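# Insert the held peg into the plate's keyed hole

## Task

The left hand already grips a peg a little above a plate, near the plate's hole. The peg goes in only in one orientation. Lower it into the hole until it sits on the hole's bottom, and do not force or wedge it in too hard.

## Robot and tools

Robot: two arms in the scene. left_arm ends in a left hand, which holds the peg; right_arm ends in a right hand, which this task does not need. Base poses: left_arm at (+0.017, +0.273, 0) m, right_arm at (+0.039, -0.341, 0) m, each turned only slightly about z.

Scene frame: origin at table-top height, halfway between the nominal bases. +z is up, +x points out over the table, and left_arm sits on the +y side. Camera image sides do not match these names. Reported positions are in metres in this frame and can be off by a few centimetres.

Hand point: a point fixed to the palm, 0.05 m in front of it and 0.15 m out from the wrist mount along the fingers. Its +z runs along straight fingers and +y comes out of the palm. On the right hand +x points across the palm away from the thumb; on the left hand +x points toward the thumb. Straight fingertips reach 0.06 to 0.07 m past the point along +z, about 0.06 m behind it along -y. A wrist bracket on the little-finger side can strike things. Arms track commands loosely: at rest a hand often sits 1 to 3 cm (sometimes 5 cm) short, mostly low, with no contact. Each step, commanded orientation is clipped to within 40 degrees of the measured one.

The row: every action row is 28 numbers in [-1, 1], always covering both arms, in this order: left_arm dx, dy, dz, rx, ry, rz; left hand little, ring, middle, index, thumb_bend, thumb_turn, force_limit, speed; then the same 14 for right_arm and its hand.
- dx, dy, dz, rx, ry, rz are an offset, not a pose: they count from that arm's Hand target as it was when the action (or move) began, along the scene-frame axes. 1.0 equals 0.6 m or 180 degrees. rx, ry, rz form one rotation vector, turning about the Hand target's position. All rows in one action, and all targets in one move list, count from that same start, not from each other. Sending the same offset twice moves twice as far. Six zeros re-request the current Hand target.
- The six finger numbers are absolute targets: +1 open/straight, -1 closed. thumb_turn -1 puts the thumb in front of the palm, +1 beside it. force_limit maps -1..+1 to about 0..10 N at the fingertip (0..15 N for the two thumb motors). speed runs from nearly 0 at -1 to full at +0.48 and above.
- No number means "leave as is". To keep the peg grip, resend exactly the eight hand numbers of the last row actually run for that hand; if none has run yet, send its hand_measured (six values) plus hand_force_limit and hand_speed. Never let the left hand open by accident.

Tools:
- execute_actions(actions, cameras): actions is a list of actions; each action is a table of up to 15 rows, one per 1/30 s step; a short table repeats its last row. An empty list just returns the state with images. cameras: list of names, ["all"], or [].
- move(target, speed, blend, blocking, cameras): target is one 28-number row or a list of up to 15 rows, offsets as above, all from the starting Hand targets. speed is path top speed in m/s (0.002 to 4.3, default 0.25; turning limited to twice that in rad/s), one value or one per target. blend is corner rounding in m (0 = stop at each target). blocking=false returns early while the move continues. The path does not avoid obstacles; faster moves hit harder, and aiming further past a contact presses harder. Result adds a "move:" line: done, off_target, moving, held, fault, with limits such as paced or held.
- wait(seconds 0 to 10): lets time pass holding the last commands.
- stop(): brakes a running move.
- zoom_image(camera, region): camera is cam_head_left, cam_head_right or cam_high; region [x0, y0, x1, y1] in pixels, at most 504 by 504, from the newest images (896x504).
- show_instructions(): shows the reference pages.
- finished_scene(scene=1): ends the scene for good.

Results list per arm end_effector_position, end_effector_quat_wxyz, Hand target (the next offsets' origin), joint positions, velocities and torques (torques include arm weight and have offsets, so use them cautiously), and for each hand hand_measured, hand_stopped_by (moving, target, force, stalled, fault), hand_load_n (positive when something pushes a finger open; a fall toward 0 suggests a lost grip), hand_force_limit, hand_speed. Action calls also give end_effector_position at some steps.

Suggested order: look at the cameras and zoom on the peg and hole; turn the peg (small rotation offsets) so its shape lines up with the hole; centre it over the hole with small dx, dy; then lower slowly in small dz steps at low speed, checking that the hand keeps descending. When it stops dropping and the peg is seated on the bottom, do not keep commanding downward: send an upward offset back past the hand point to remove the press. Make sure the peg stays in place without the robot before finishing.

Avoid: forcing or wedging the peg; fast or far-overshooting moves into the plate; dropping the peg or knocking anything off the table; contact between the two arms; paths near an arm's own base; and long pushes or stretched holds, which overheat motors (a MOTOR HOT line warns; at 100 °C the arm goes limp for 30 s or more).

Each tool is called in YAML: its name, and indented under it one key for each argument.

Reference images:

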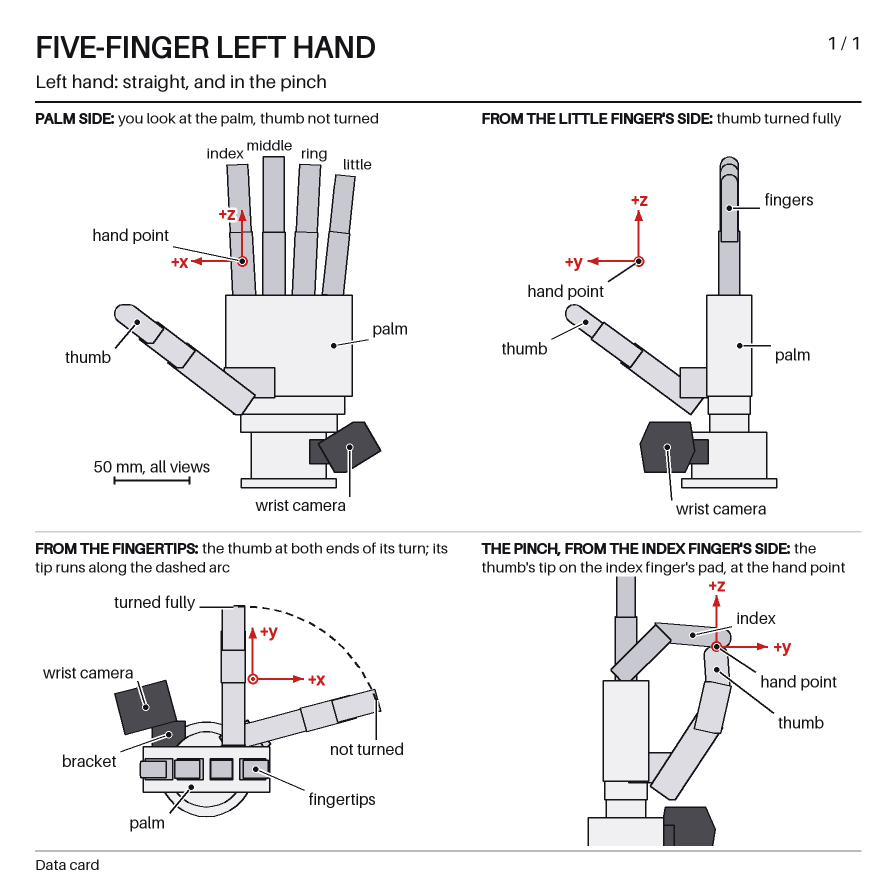

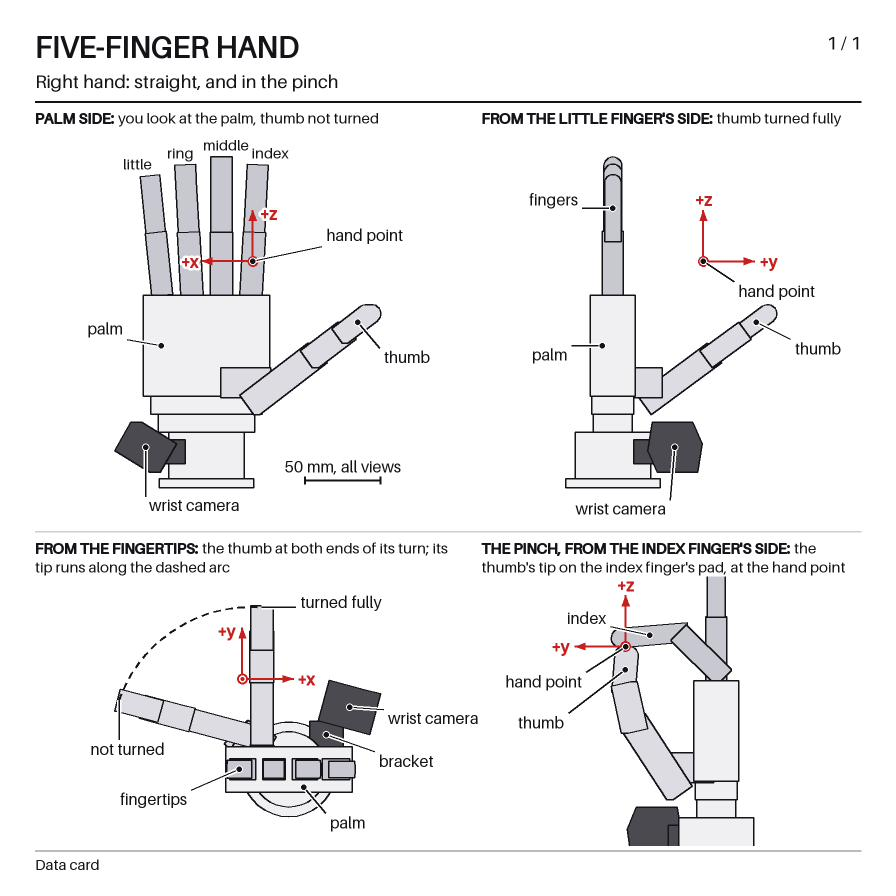

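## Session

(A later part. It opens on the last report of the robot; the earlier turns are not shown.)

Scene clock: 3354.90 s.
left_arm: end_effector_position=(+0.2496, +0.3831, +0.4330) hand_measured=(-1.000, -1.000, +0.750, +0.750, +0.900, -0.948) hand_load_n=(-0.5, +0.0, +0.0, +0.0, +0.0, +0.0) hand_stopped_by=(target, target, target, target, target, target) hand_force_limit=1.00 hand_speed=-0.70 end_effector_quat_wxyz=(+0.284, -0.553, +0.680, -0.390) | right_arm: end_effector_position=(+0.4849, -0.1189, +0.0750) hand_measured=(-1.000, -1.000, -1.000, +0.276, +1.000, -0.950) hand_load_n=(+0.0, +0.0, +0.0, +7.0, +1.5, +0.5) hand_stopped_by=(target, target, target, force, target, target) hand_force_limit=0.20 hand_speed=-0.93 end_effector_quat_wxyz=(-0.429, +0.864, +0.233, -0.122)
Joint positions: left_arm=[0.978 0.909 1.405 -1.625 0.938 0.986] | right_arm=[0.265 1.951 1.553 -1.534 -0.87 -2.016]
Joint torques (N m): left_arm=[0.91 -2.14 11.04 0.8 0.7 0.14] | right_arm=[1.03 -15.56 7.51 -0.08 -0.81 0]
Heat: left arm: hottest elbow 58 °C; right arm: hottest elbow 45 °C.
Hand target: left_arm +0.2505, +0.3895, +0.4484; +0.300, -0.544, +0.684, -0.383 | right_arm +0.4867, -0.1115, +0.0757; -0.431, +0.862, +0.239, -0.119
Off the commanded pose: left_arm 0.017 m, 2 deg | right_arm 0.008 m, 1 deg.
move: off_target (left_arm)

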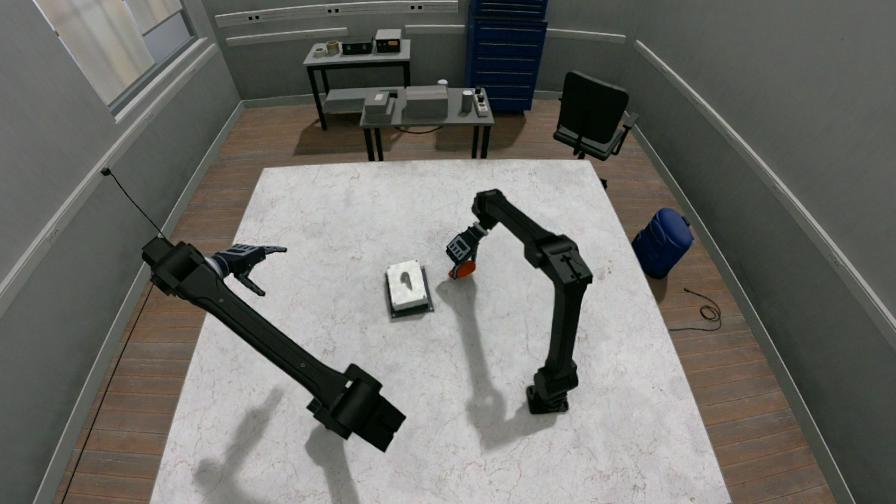

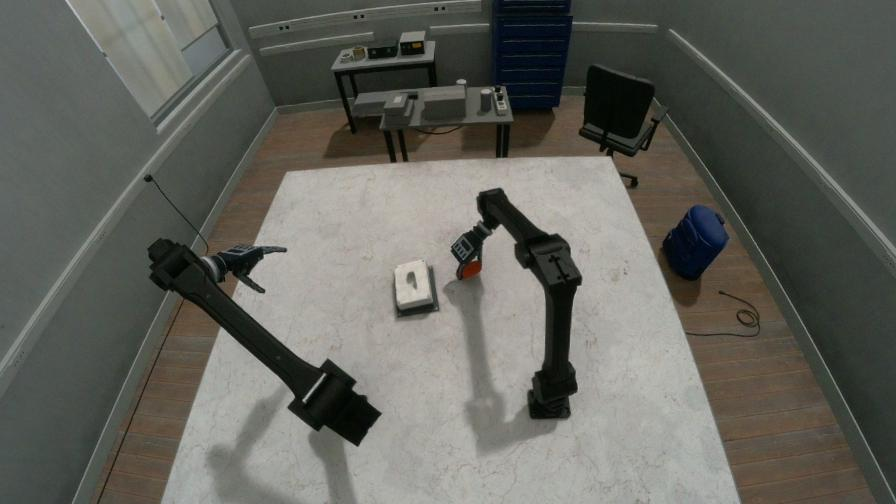

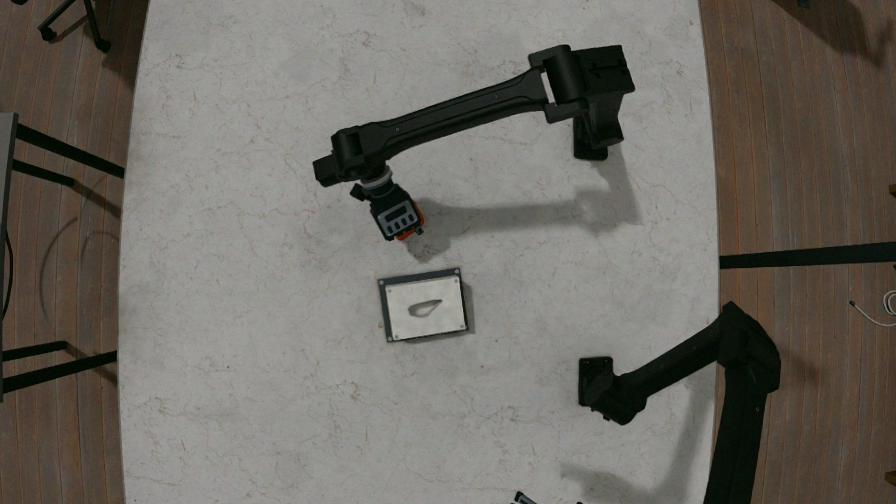

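move:
  target: [0,0,0,0,0,0,-1,-1,0.75,0.75,0.9,-0.948,1.0,-0.7,0.03,0.006,-0.002,0,0,0,-1,-1,-1,0.05,1,-0.95,0.2,-0.93]
  speed: 0.08
  cameras: ["all"]

zoom_image:
  camera: "cam_high"
  region: [360, 180, 470, 270]

zoom_image:
  camera: "cam_head_left"
  region: [430, 200, 510, 290]

Scene clock: 3362.43 s.
left_arm: end_effector_position=(+0.2496, +0.3831, +0.4330) hand_measured=(-1.000, -1.000, +0.750, +0.750, +0.900, -0.948) hand_load_n=(+0.0, +0.0, +0.0, +0.0, +0.0, +0.0) hand_stopped_by=(target, target, target, target, target, target) hand_force_limit=1.00 hand_speed=-0.70 end_effector_quat_wxyz=(+0.284, -0.553, +0.680, -0.390) | right_arm: end_effector_position=(+0.4913, -0.1167, +0.0671) hand_measured=(-1.000, -1.000, -1.000, +0.276, +1.000, -0.950) hand_load_n=(+0.0, +0.0, +0.0, +6.5, +1.0, +0.0) hand_stopped_by=(target, target, target, force, target, target) hand_force_limit=0.20 hand_speed=-0.93 end_effector_quat_wxyz=(-0.430, +0.864, +0.230, -0.128)
Joint positions: left_arm=[0.978 0.909 1.405 -1.625 0.938 0.986] | right_arm=[0.265 1.985 1.58 -1.541 -0.873 -2.016]
Joint torques (N m): left_arm=[0.91 -2.14 11.04 0.8 0.7 0.14] | right_arm=[0.79 -15.5 10.21 -0.88 -0.69 -0.03]
Heat: left arm: hottest elbow 58 °C; right arm: hottest elbow 45 °C.
Hand target: left_arm +0.2505, +0.3895, +0.4484; +0.300, -0.544, +0.684, -0.383 | right_arm +0.5047, -0.1079, +0.0745; -0.431, +0.862, +0.239, -0.119
Off the commanded pose: left_arm 0.017 m, 2 deg | right_arm 0.018 m, 1 deg.
move: off_target (left_arm, right_arm)

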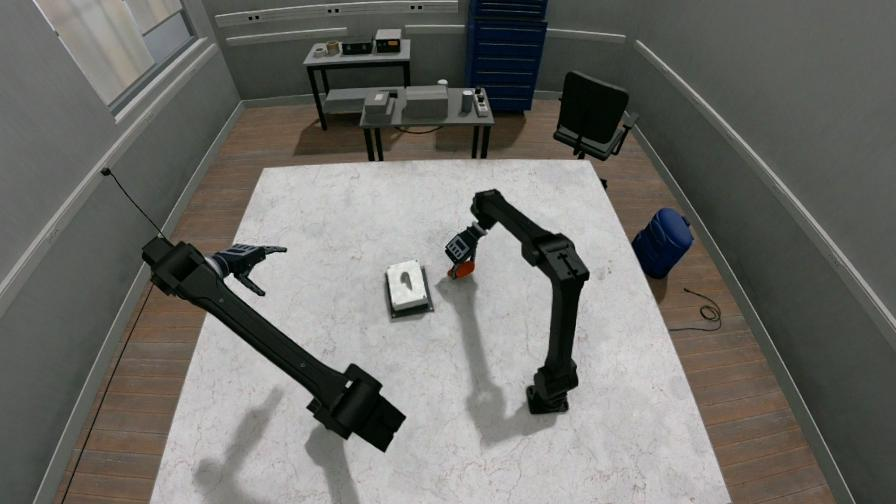

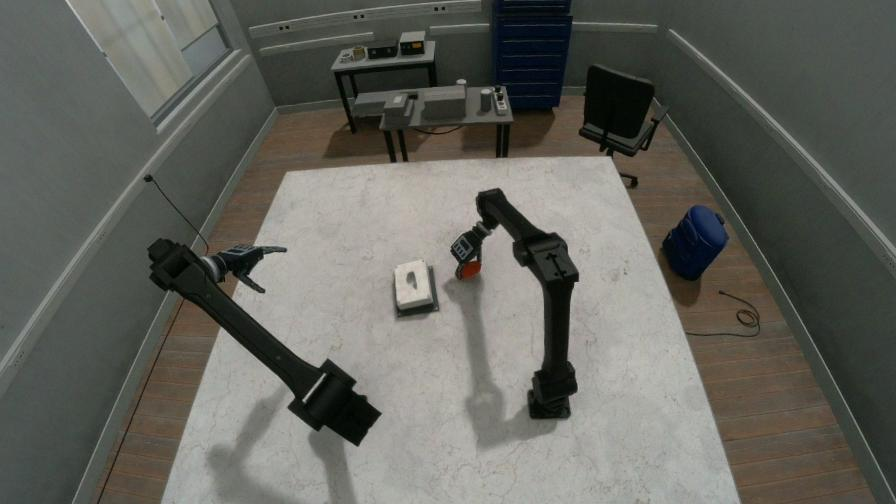

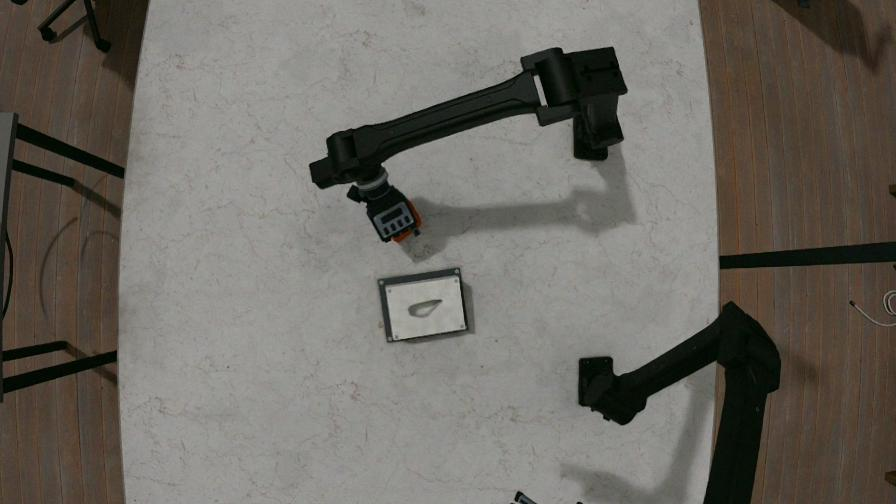

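Scaled by 4.582 from the camera's 896x504 image, which has a finer 1280x720 frame.

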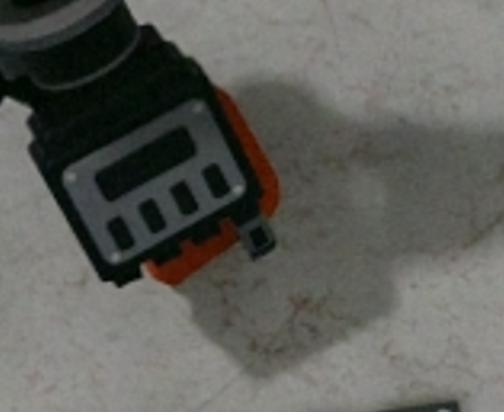

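Scaled by 5.600 from the camera's 896x504 image, which has a finer 1280x720 frame.

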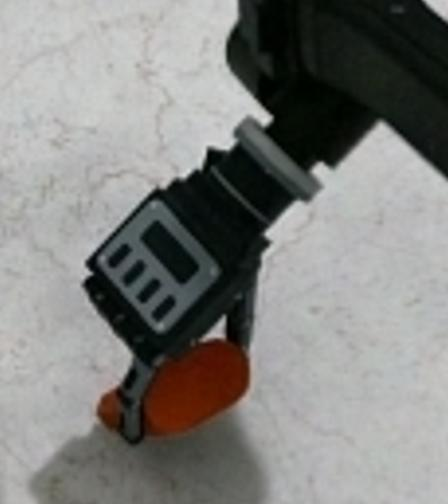

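move:
  target: [0,0,0,0,0,0,-1,-1,0.75,0.75,0.9,-0.948,1.0,-0.7,0.03,0.006,0.03,0,0,0,-1,-1,-1,0.05,1,-0.95,0.2,-0.93]
  speed: 0.08
  cameras: ["all"]

zoom_image:
  camera: "cam_high"
  region: [360, 180, 470, 270]

zoom_image:
  camera: "cam_head_left"
  region: [430, 200, 510, 290]

Scene clock: 3370.10 s.
left_arm: end_effector_position=(+0.2496, +0.3831, +0.4330) hand_measured=(-1.000, -1.000, +0.750, +0.750, +0.900, -0.948) hand_load_n=(+0.0, +0.0, +0.0, +0.0, +0.0, +0.0) hand_stopped_by=(target, target, target, target, target, target) hand_force_limit=1.00 hand_speed=-0.70 end_effector_quat_wxyz=(+0.284, -0.553, +0.680, -0.390) | right_arm: end_effector_position=(+0.5085, -0.1123, +0.0797) hand_measured=(-1.000, -1.000, -1.000, +0.276, +1.000, -0.950) hand_load_n=(+0.0, +0.0, +0.0, +6.5, +1.5, +0.5) hand_stopped_by=(target, target, target, force, target, target) hand_force_limit=0.20 hand_speed=-0.93 end_effector_quat_wxyz=(-0.430, +0.864, +0.227, -0.132)
Joint positions: left_arm=[0.978 0.909 1.405 -1.625 0.938 0.986] | right_arm=[0.265 2.024 1.676 -1.608 -0.873 -2.016]
Joint torques (N m): left_arm=[0.91 -2.2 11.04 0.8 0.7 0.14] | right_arm=[0.62 -16.38 10.66 -1.03 -0.66 -0.05]
Heat: left arm: hottest elbow 58 °C; right arm: hottest elbow 45 °C.
Hand target: left_arm +0.2505, +0.3895, +0.4484; +0.300, -0.544, +0.684, -0.383 | right_arm +0.5227, -0.1043, +0.0925; -0.431, +0.862, +0.239, -0.119
Off the commanded pose: left_arm 0.017 m, 2 deg | right_arm 0.021 m, 2 deg.
move: off_target (left_arm, right_arm)

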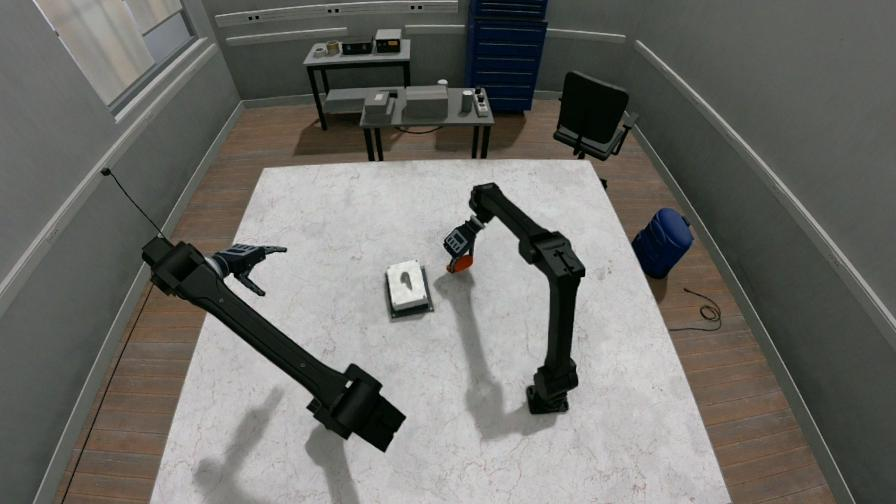

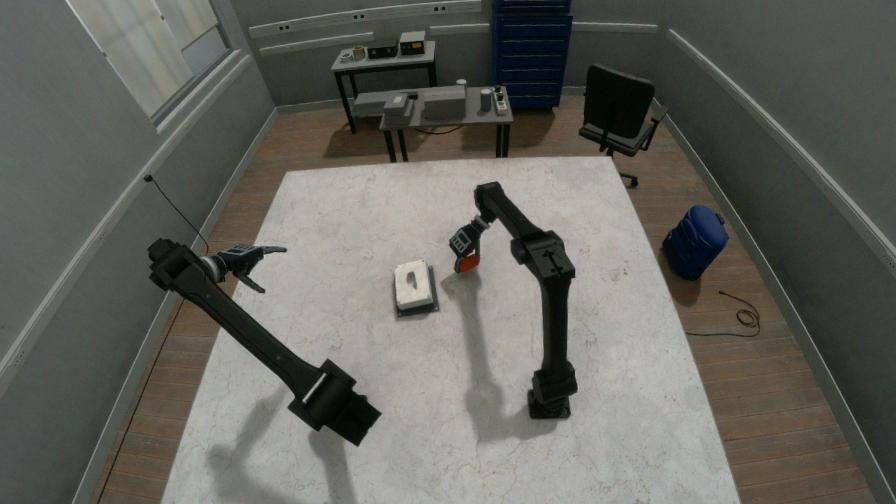

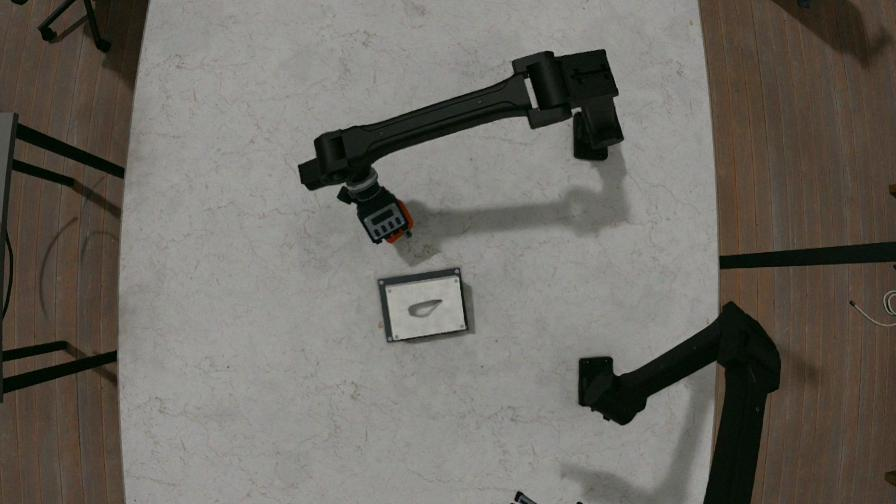

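Scaled by 4.582 from the camera's 896x504 image, which has a finer 1280x720 frame.

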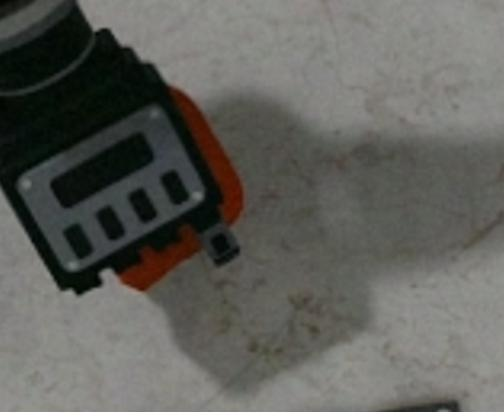

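Scaled by 5.600 from the camera's 896x504 image, which has a finer 1280x720 frame.

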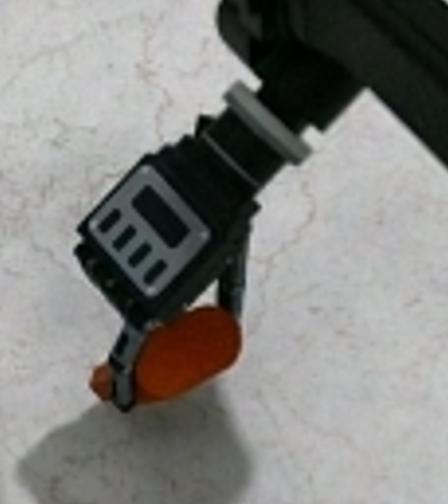

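move:
  target:
    - [0,0,0,0,0,0,-1,-1,0.75,0.75,0.9,-0.948,1.0,-0.7,-0.09,-0.01,0.06,0,0,0,-1,-1,-1,0.05,1,-0.95,0.2,-0.93]
    - [0,0,0,0,0,0,-1,-1,0.75,0.75,0.9,-0.948,1.0,-0.7,-0.09,-0.01,-0.022,0,0,0,-1,-1,-1,0.05,1,-0.95,0.2,-0.93]
    - [0,0,0,0,0,0,-1,-1,0.75,0.75,0.9,-0.948,1.0,-0.7,0.0,-0.0,-0.024,0,0,0,-1,-1,-1,0.05,1,-0.95,0.2,-0.93]
  speed: [0.12,0.1,0.06]
  cameras: ["all"]

zoom_image:
  camera: "cam_high"
  region: [360, 180, 470, 270]

zoom_image:
  camera: "cam_head_left"
  region: [430, 200, 510, 290]

Scene clock: 3397.30 s.
left_arm: end_effector_position=(+0.2496, +0.3831, +0.4330) hand_measured=(-1.000, -1.000, +0.750, +0.750, +0.900, -0.948) hand_load_n=(+0.0, +0.0, +0.5, +0.0, +0.0, +0.0) hand_stopped_by=(target, target, target, target, target, target) hand_force_limit=1.00 hand_speed=-0.70 end_effector_quat_wxyz=(+0.284, -0.553, +0.680, -0.390) | right_arm: end_effector_position=(+0.5069, -0.1090, +0.0683) hand_measured=(-1.000, -1.000, -1.000, +0.276, +1.000, -0.950) hand_load_n=(+0.0, +0.0, +0.0, +6.5, +1.0, +0.0) hand_stopped_by=(target, target, target, force, target, target) hand_force_limit=0.20 hand_speed=-0.93 end_effector_quat_wxyz=(-0.430, +0.863, +0.229, -0.133)
Joint positions: left_arm=[0.978 0.909 1.405 -1.625 0.938 0.986] | right_arm=[0.272 2.032 1.659 -1.578 -0.875 -2.012]
Joint torques (N m): left_arm=[0.97 -2.2 11.04 0.8 0.71 0.14] | right_arm=[0.21 -16.03 10.43 -1.1 -0.58 -0.08]
Heat: left arm: hottest elbow 58 °C; right arm: hottest elbow 47 °C.
Hand target: left_arm +0.2505, +0.3895, +0.4484; +0.300, -0.544, +0.684, -0.383 | right_arm +0.5227, -0.1044, +0.0779; -0.431, +0.862, +0.238, -0.119
Off the commanded pose: left_arm 0.017 m, 2 deg | right_arm 0.019 m, 2 deg.
move: off_target (left_arm, right_arm)

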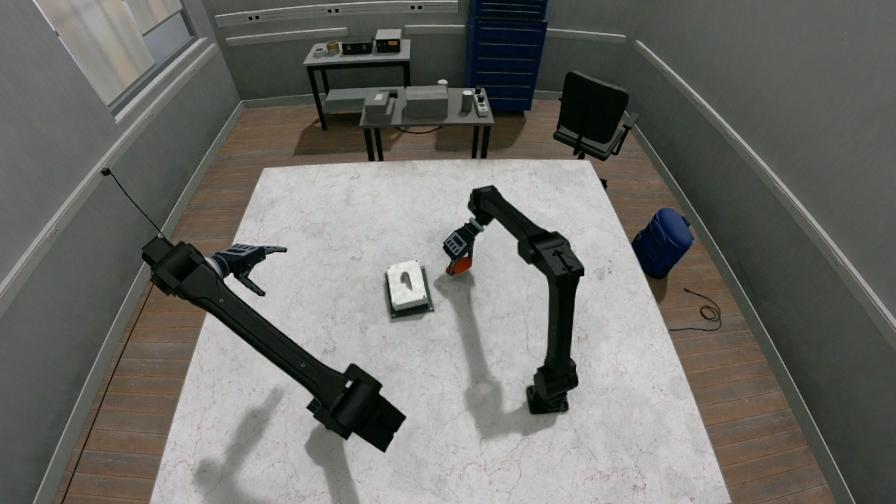

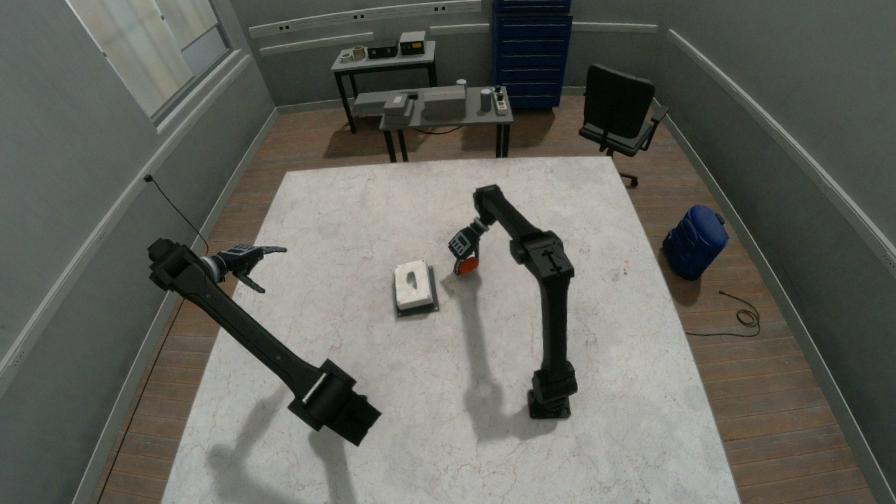

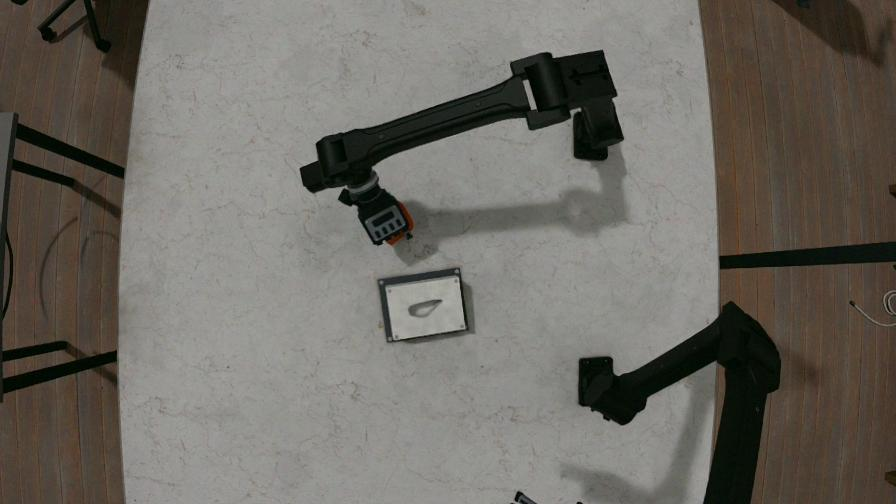

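Scaled by 4.582 from the camera's 896x504 image, which has a finer 1280x720 frame.

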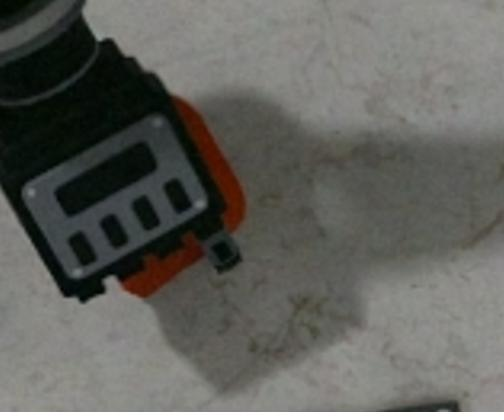

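Scaled by 5.600 from the camera's 896x504 image, which has a finer 1280x720 frame.

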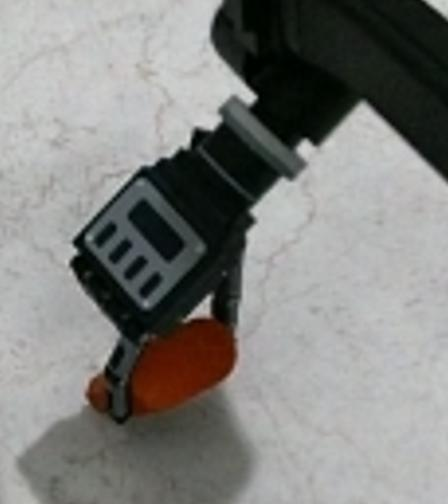

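move:
  target: [0,0,0,0,0,0,-1,-1,0.75,0.75,0.9,-0.948,1.0,-0.7,0.015,0.004,-0.014,0,0,0,-1,-1,-1,0.05,1,-0.95,0.2,-0.93]
  speed: 0.06
  cameras: ["all"]

zoom_image:
  camera: "cam_high"
  region: [350, 180, 460, 270]

zoom_image:
  camera: "cam_head_left"
  region: [430, 200, 510, 290]

Scene clock: 3403.10 s.
left_arm: end_effector_position=(+0.2496, +0.3831, +0.4330) hand_measured=(-1.000, -1.000, +0.750, +0.750, +0.900, -0.948) hand_load_n=(+0.0, +0.0, +0.0, +0.0, +0.0, +0.0) hand_stopped_by=(target, target, target, target, target, target) hand_force_limit=1.00 hand_speed=-0.70 end_effector_quat_wxyz=(+0.284, -0.553, +0.680, -0.390) | right_arm: end_effector_position=(+0.5169, -0.1063, +0.0675) hand_measured=(-1.000, -1.000, -1.000, +0.276, +1.000, -0.950) hand_load_n=(+0.0, +0.0, +0.0, +6.5, +1.5, +0.0) hand_stopped_by=(target, target, target, force, target, target) hand_force_limit=0.20 hand_speed=-0.93 end_effector_quat_wxyz=(-0.430, +0.863, +0.231, -0.129)
Joint positions: left_arm=[0.978 0.909 1.405 -1.625 0.938 0.986] | right_arm=[0.272 2.054 1.694 -1.583 -0.875 -2.012]
Joint torques (N m): left_arm=[0.91 -2.14 11.06 0.8 0.7 0.14] | right_arm=[0.21 -15.27 10.1 -0.72 -0.59 -0.09]
Heat: left arm: hottest elbow 58 °C; right arm: hottest elbow 48 °C.
Hand target: left_arm +0.2505, +0.3895, +0.4484; +0.300, -0.544, +0.684, -0.383 | right_arm +0.5317, -0.1019, +0.0697; -0.431, +0.862, +0.238, -0.119
Off the commanded pose: left_arm 0.017 m, 2 deg | right_arm 0.016 m, 1 deg.
move: off_target (left_arm, right_arm)

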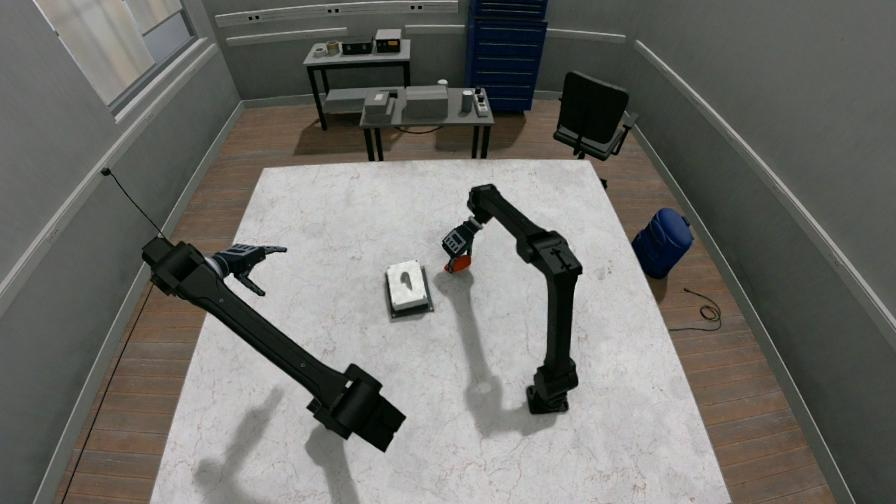

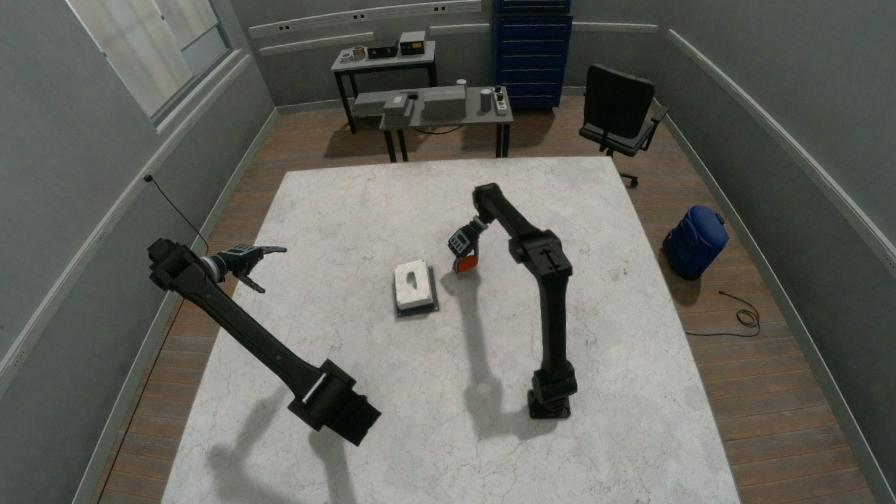

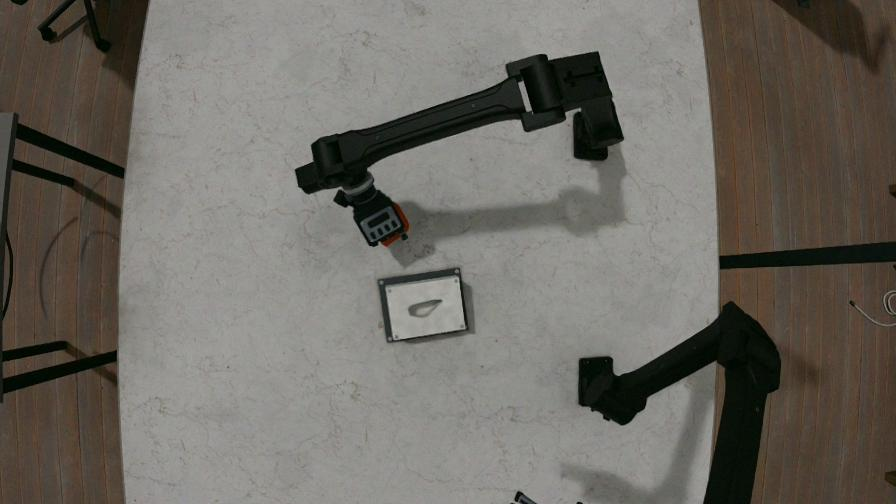

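Scaled by 4.582 from the camera's 896x504 image, which has a finer 1280x720 frame.

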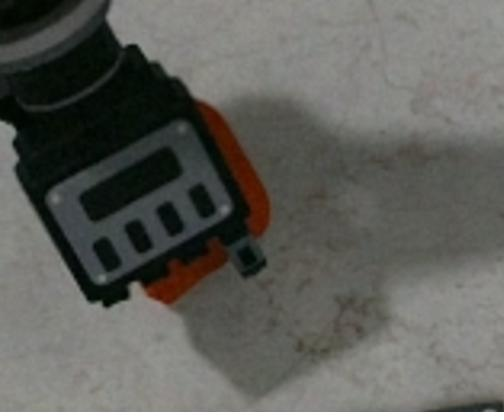

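Scaled by 5.600 from the camera's 896x504 image, which has a finer 1280x720 frame.

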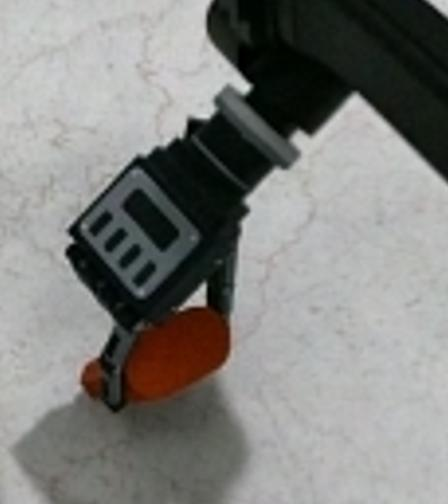

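move:
  target:
    - [0,0,0,0,0,0,-1,-1,0.75,0.75,0.9,-0.948,1.0,-0.7,-0.07,-0.0,0.06,0,0,0,-1,-1,-1,0.05,1,-0.95,0.2,-0.93]
    - [0,0,0,0,0,0,-1,-1,0.75,0.75,0.9,-0.948,1.0,-0.7,-0.07,-0.0,-0.01,0,0,0,-1,-1,-1,0.05,1,-0.95,0.2,-0.93]
    - [0,0,0,0,0,0,-1,-1,0.75,0.75,0.9,-0.948,1.0,-0.7,-0.04,0.005,-0.065,0,0,0,-1,-1,-1,0.05,1,-0.95,0.2,-0.93]
  speed: [0.12,0.1,0.06]
  cameras: ["all"]

zoom_image:
  camera: "cam_high"
  region: [350, 180, 460, 270]

zoom_image:
  camera: "cam_head_left"
  region: [430, 200, 510, 290]

Scene clock: 3416.33 s.
left_arm: end_effector_position=(+0.2496, +0.3831, +0.4330) hand_measured=(-1.000, -1.000, +0.750, +0.750, +0.900, -0.948) hand_load_n=(+0.0, +0.0, +0.0, +0.0, +0.0, +0.0) hand_stopped_by=(target, target, target, target, target, target) hand_force_limit=1.00 hand_speed=-0.70 end_effector_quat_wxyz=(+0.284, -0.553, +0.680, -0.390) | right_arm: end_effector_position=(+0.4935, -0.1089, +0.0319) hand_measured=(-1.000, -1.000, -1.000, +0.276, +1.000, -0.950) hand_load_n=(+0.0, +0.0, +0.0, +5.0, +1.5, +0.0) hand_stopped_by=(target, target, target, force, target, target) hand_force_limit=0.20 hand_speed=-0.93 end_effector_quat_wxyz=(-0.432, +0.863, +0.228, -0.131)
Joint positions: left_arm=[0.978 0.909 1.405 -1.625 0.938 0.986] | right_arm=[0.276 2.037 1.562 -1.466 -0.882 -2.001]
Joint torques (N m): left_arm=[0.91 -2.2 11.04 0.79 0.7 0.14] | right_arm=[1.08 -15.15 9.25 0.29 -0.55 0.02]
Heat: left arm: hottest elbow 58 °C; right arm: hottest elbow 47 °C.
Hand target: left_arm +0.2505, +0.3895, +0.4484; +0.300, -0.544, +0.684, -0.383 | right_arm +0.5076, -0.0989, +0.0306; -0.431, +0.862, +0.239, -0.119
Off the commanded pose: left_arm 0.017 m, 2 deg | right_arm 0.017 m, 2 deg.
move: off_target (left_arm, right_arm)

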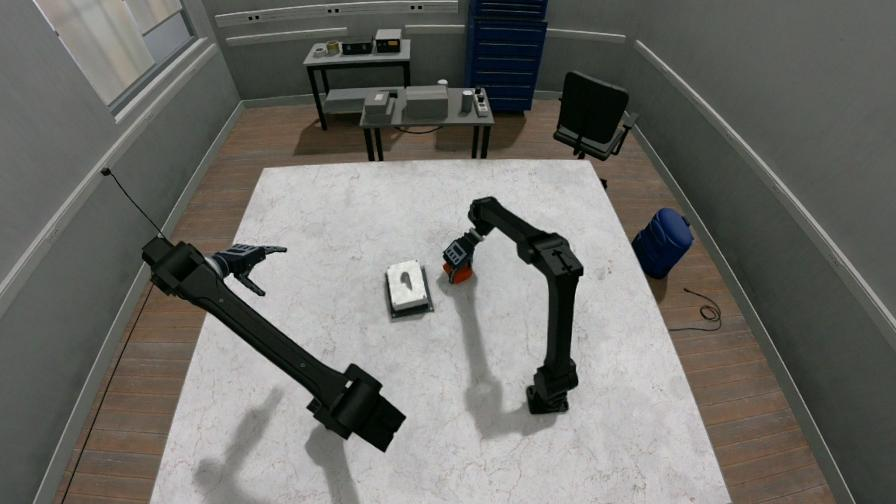

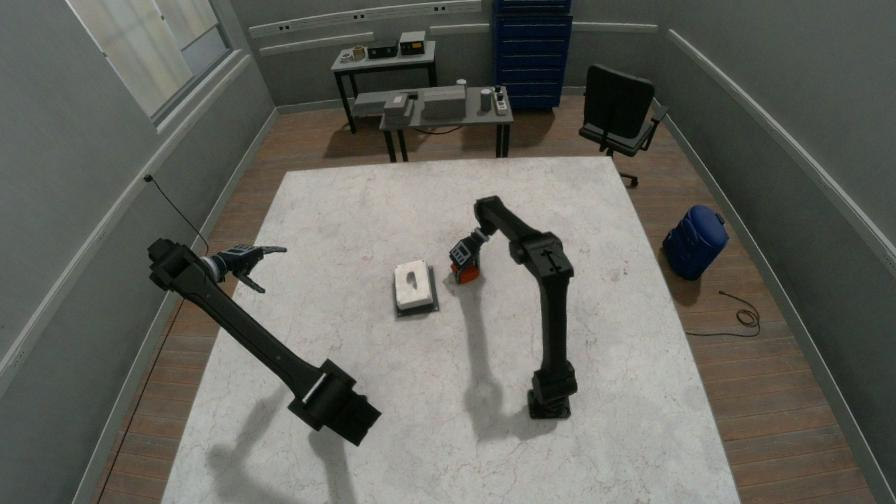

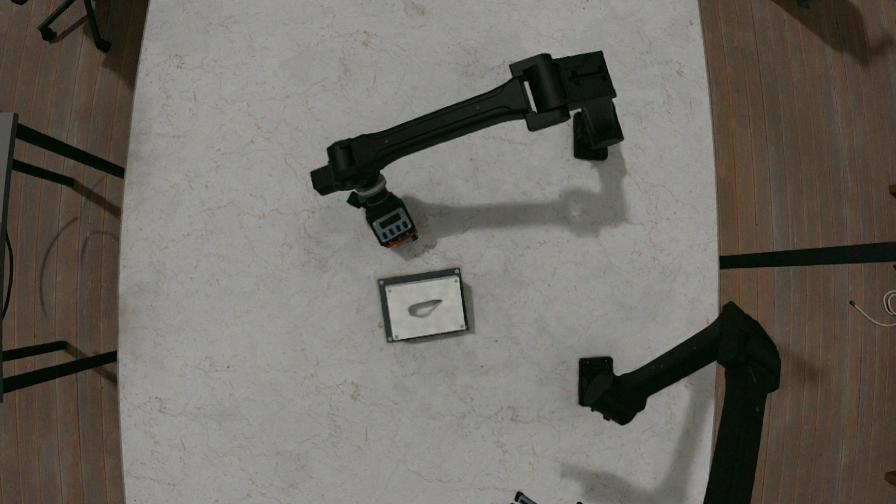

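Scaled by 4.582 from the camera's 896x504 image, which has a finer 1280x720 frame.

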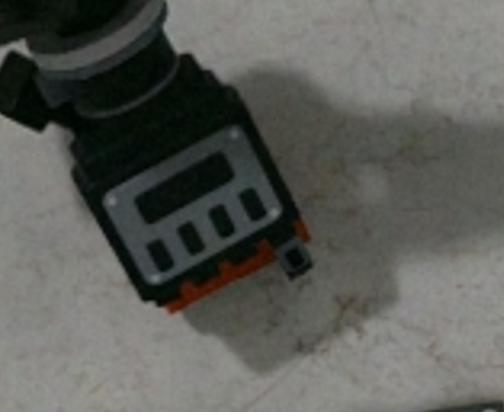

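Scaled by 5.600 from the camera's 896x504 image, which has a finer 1280x720 frame.

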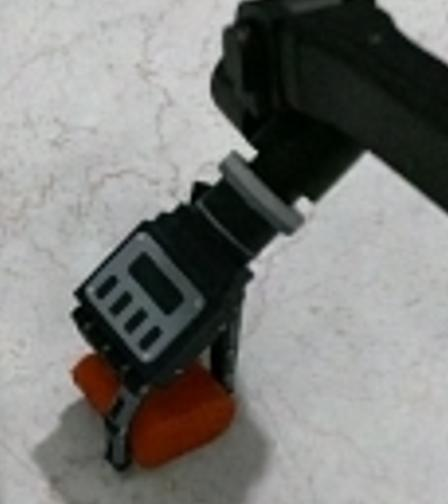

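move:
  target:
    - [0,0,0,0,0,0,-1,-1,0.75,0.75,0.9,-0.948,1.0,-0.7,-0.010,-0.005,0.002,0,0,0,-1,-1,-1,0.5,1,-0.95,0.2,-0.5]
    - [0,0,0,0,0,0,-1,-1,0.75,0.75,0.9,-0.948,1.0,-0.7,-0.012,-0.006,-0.026,0,0,0,-1,-1,-1,0.5,1,-0.95,0.2,-0.5]
  speed: 0.05
  cameras: ["all"]

zoom_image:
  camera: "cam_high"
  region: [350, 180, 460, 270]

zoom_image:
  camera: "cam_head_left"
  region: [430, 200, 510, 290]

Scene clock: 3422.67 s.
left_arm: end_effector_position=(+0.2496, +0.3831, +0.4330) hand_measured=(-1.000, -1.000, +0.750, +0.750, +0.900, -0.948) hand_load_n=(+0.0, +0.0, -0.5, +0.0, -0.5, +0.0) hand_stopped_by=(target, target, target, target, target, target) hand_force_limit=1.00 hand_speed=-0.70 end_effector_quat_wxyz=(+0.284, -0.553, +0.680, -0.390) | right_arm: end_effector_position=(+0.5023, -0.1065, +0.0250) hand_measured=(-1.000, -1.000, -1.000, +0.500, +1.000, -0.950) hand_load_n=(+0.0, +0.0, +0.0, -0.5, +0.0, +0.0) hand_stopped_by=(target, target, target, target, target, target) hand_force_limit=0.20 hand_speed=-0.50 end_effector_quat_wxyz=(-0.432, +0.863, +0.237, -0.113)
Joint positions: left_arm=[0.978 0.909 1.405 -1.625 0.938 0.986] | right_arm=[0.276 2.04 1.557 -1.417 -0.882 -2]
Joint torques (N m): left_arm=[0.91 -2.14 11.06 0.8 0.71 0.14] | right_arm=[0.85 -15.21 6.61 0.02 -0.52 -0.02]
Heat: left arm: hottest elbow 58 °C; right arm: hottest elbow 46 °C.
Hand target: left_arm +0.2505, +0.3895, +0.4484; +0.300, -0.544, +0.684, -0.383 | right_arm +0.5004, -0.1025, +0.0149; -0.431, +0.862, +0.238, -0.119
Off the commanded pose: left_arm 0.017 m, 2 deg | right_arm 0.011 m, 1 deg.
move: off_target (left_arm, right_arm)

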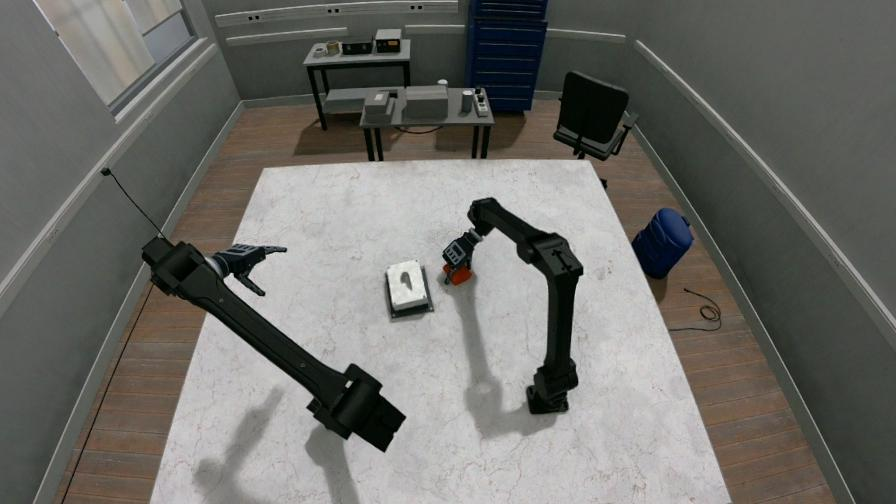

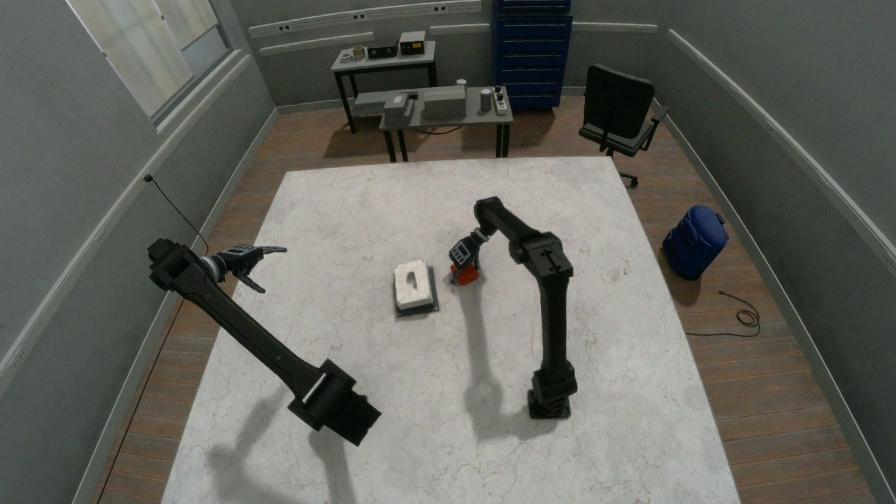

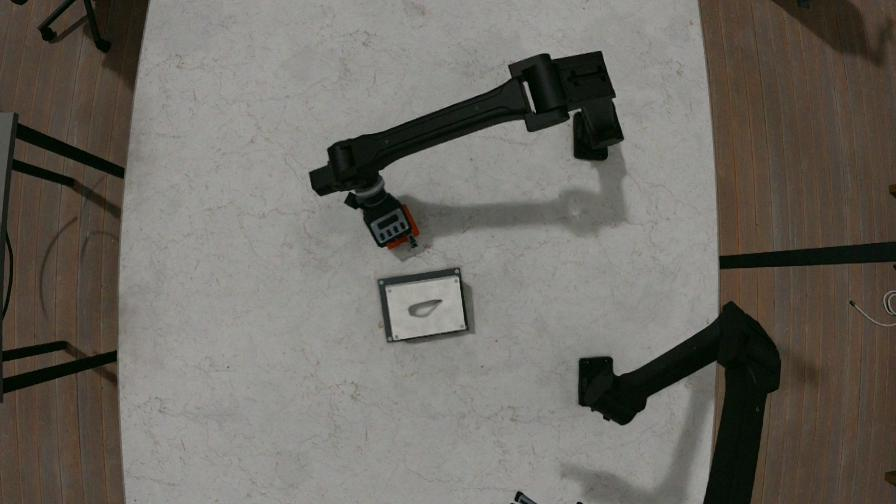

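Scaled by 4.582 from the camera's 896x504 image, which has a finer 1280x720 frame.

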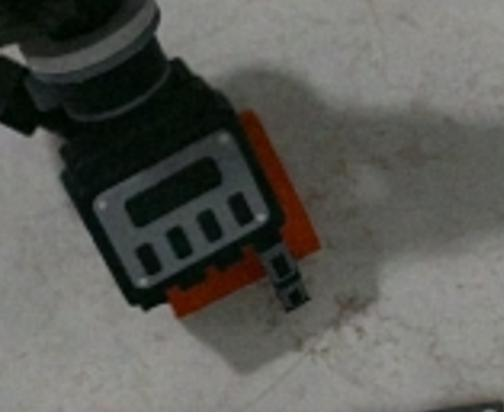

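Scaled by 5.600 from the camera's 896x504 image, which has a finer 1280x720 frame.

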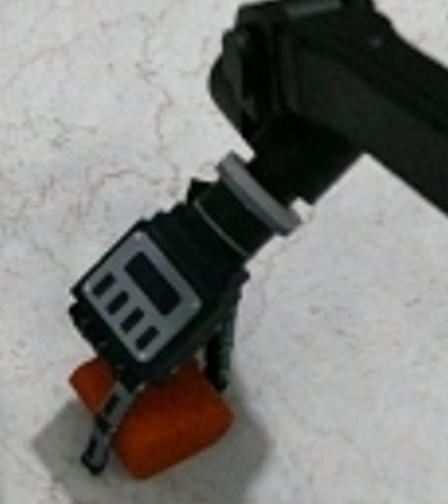

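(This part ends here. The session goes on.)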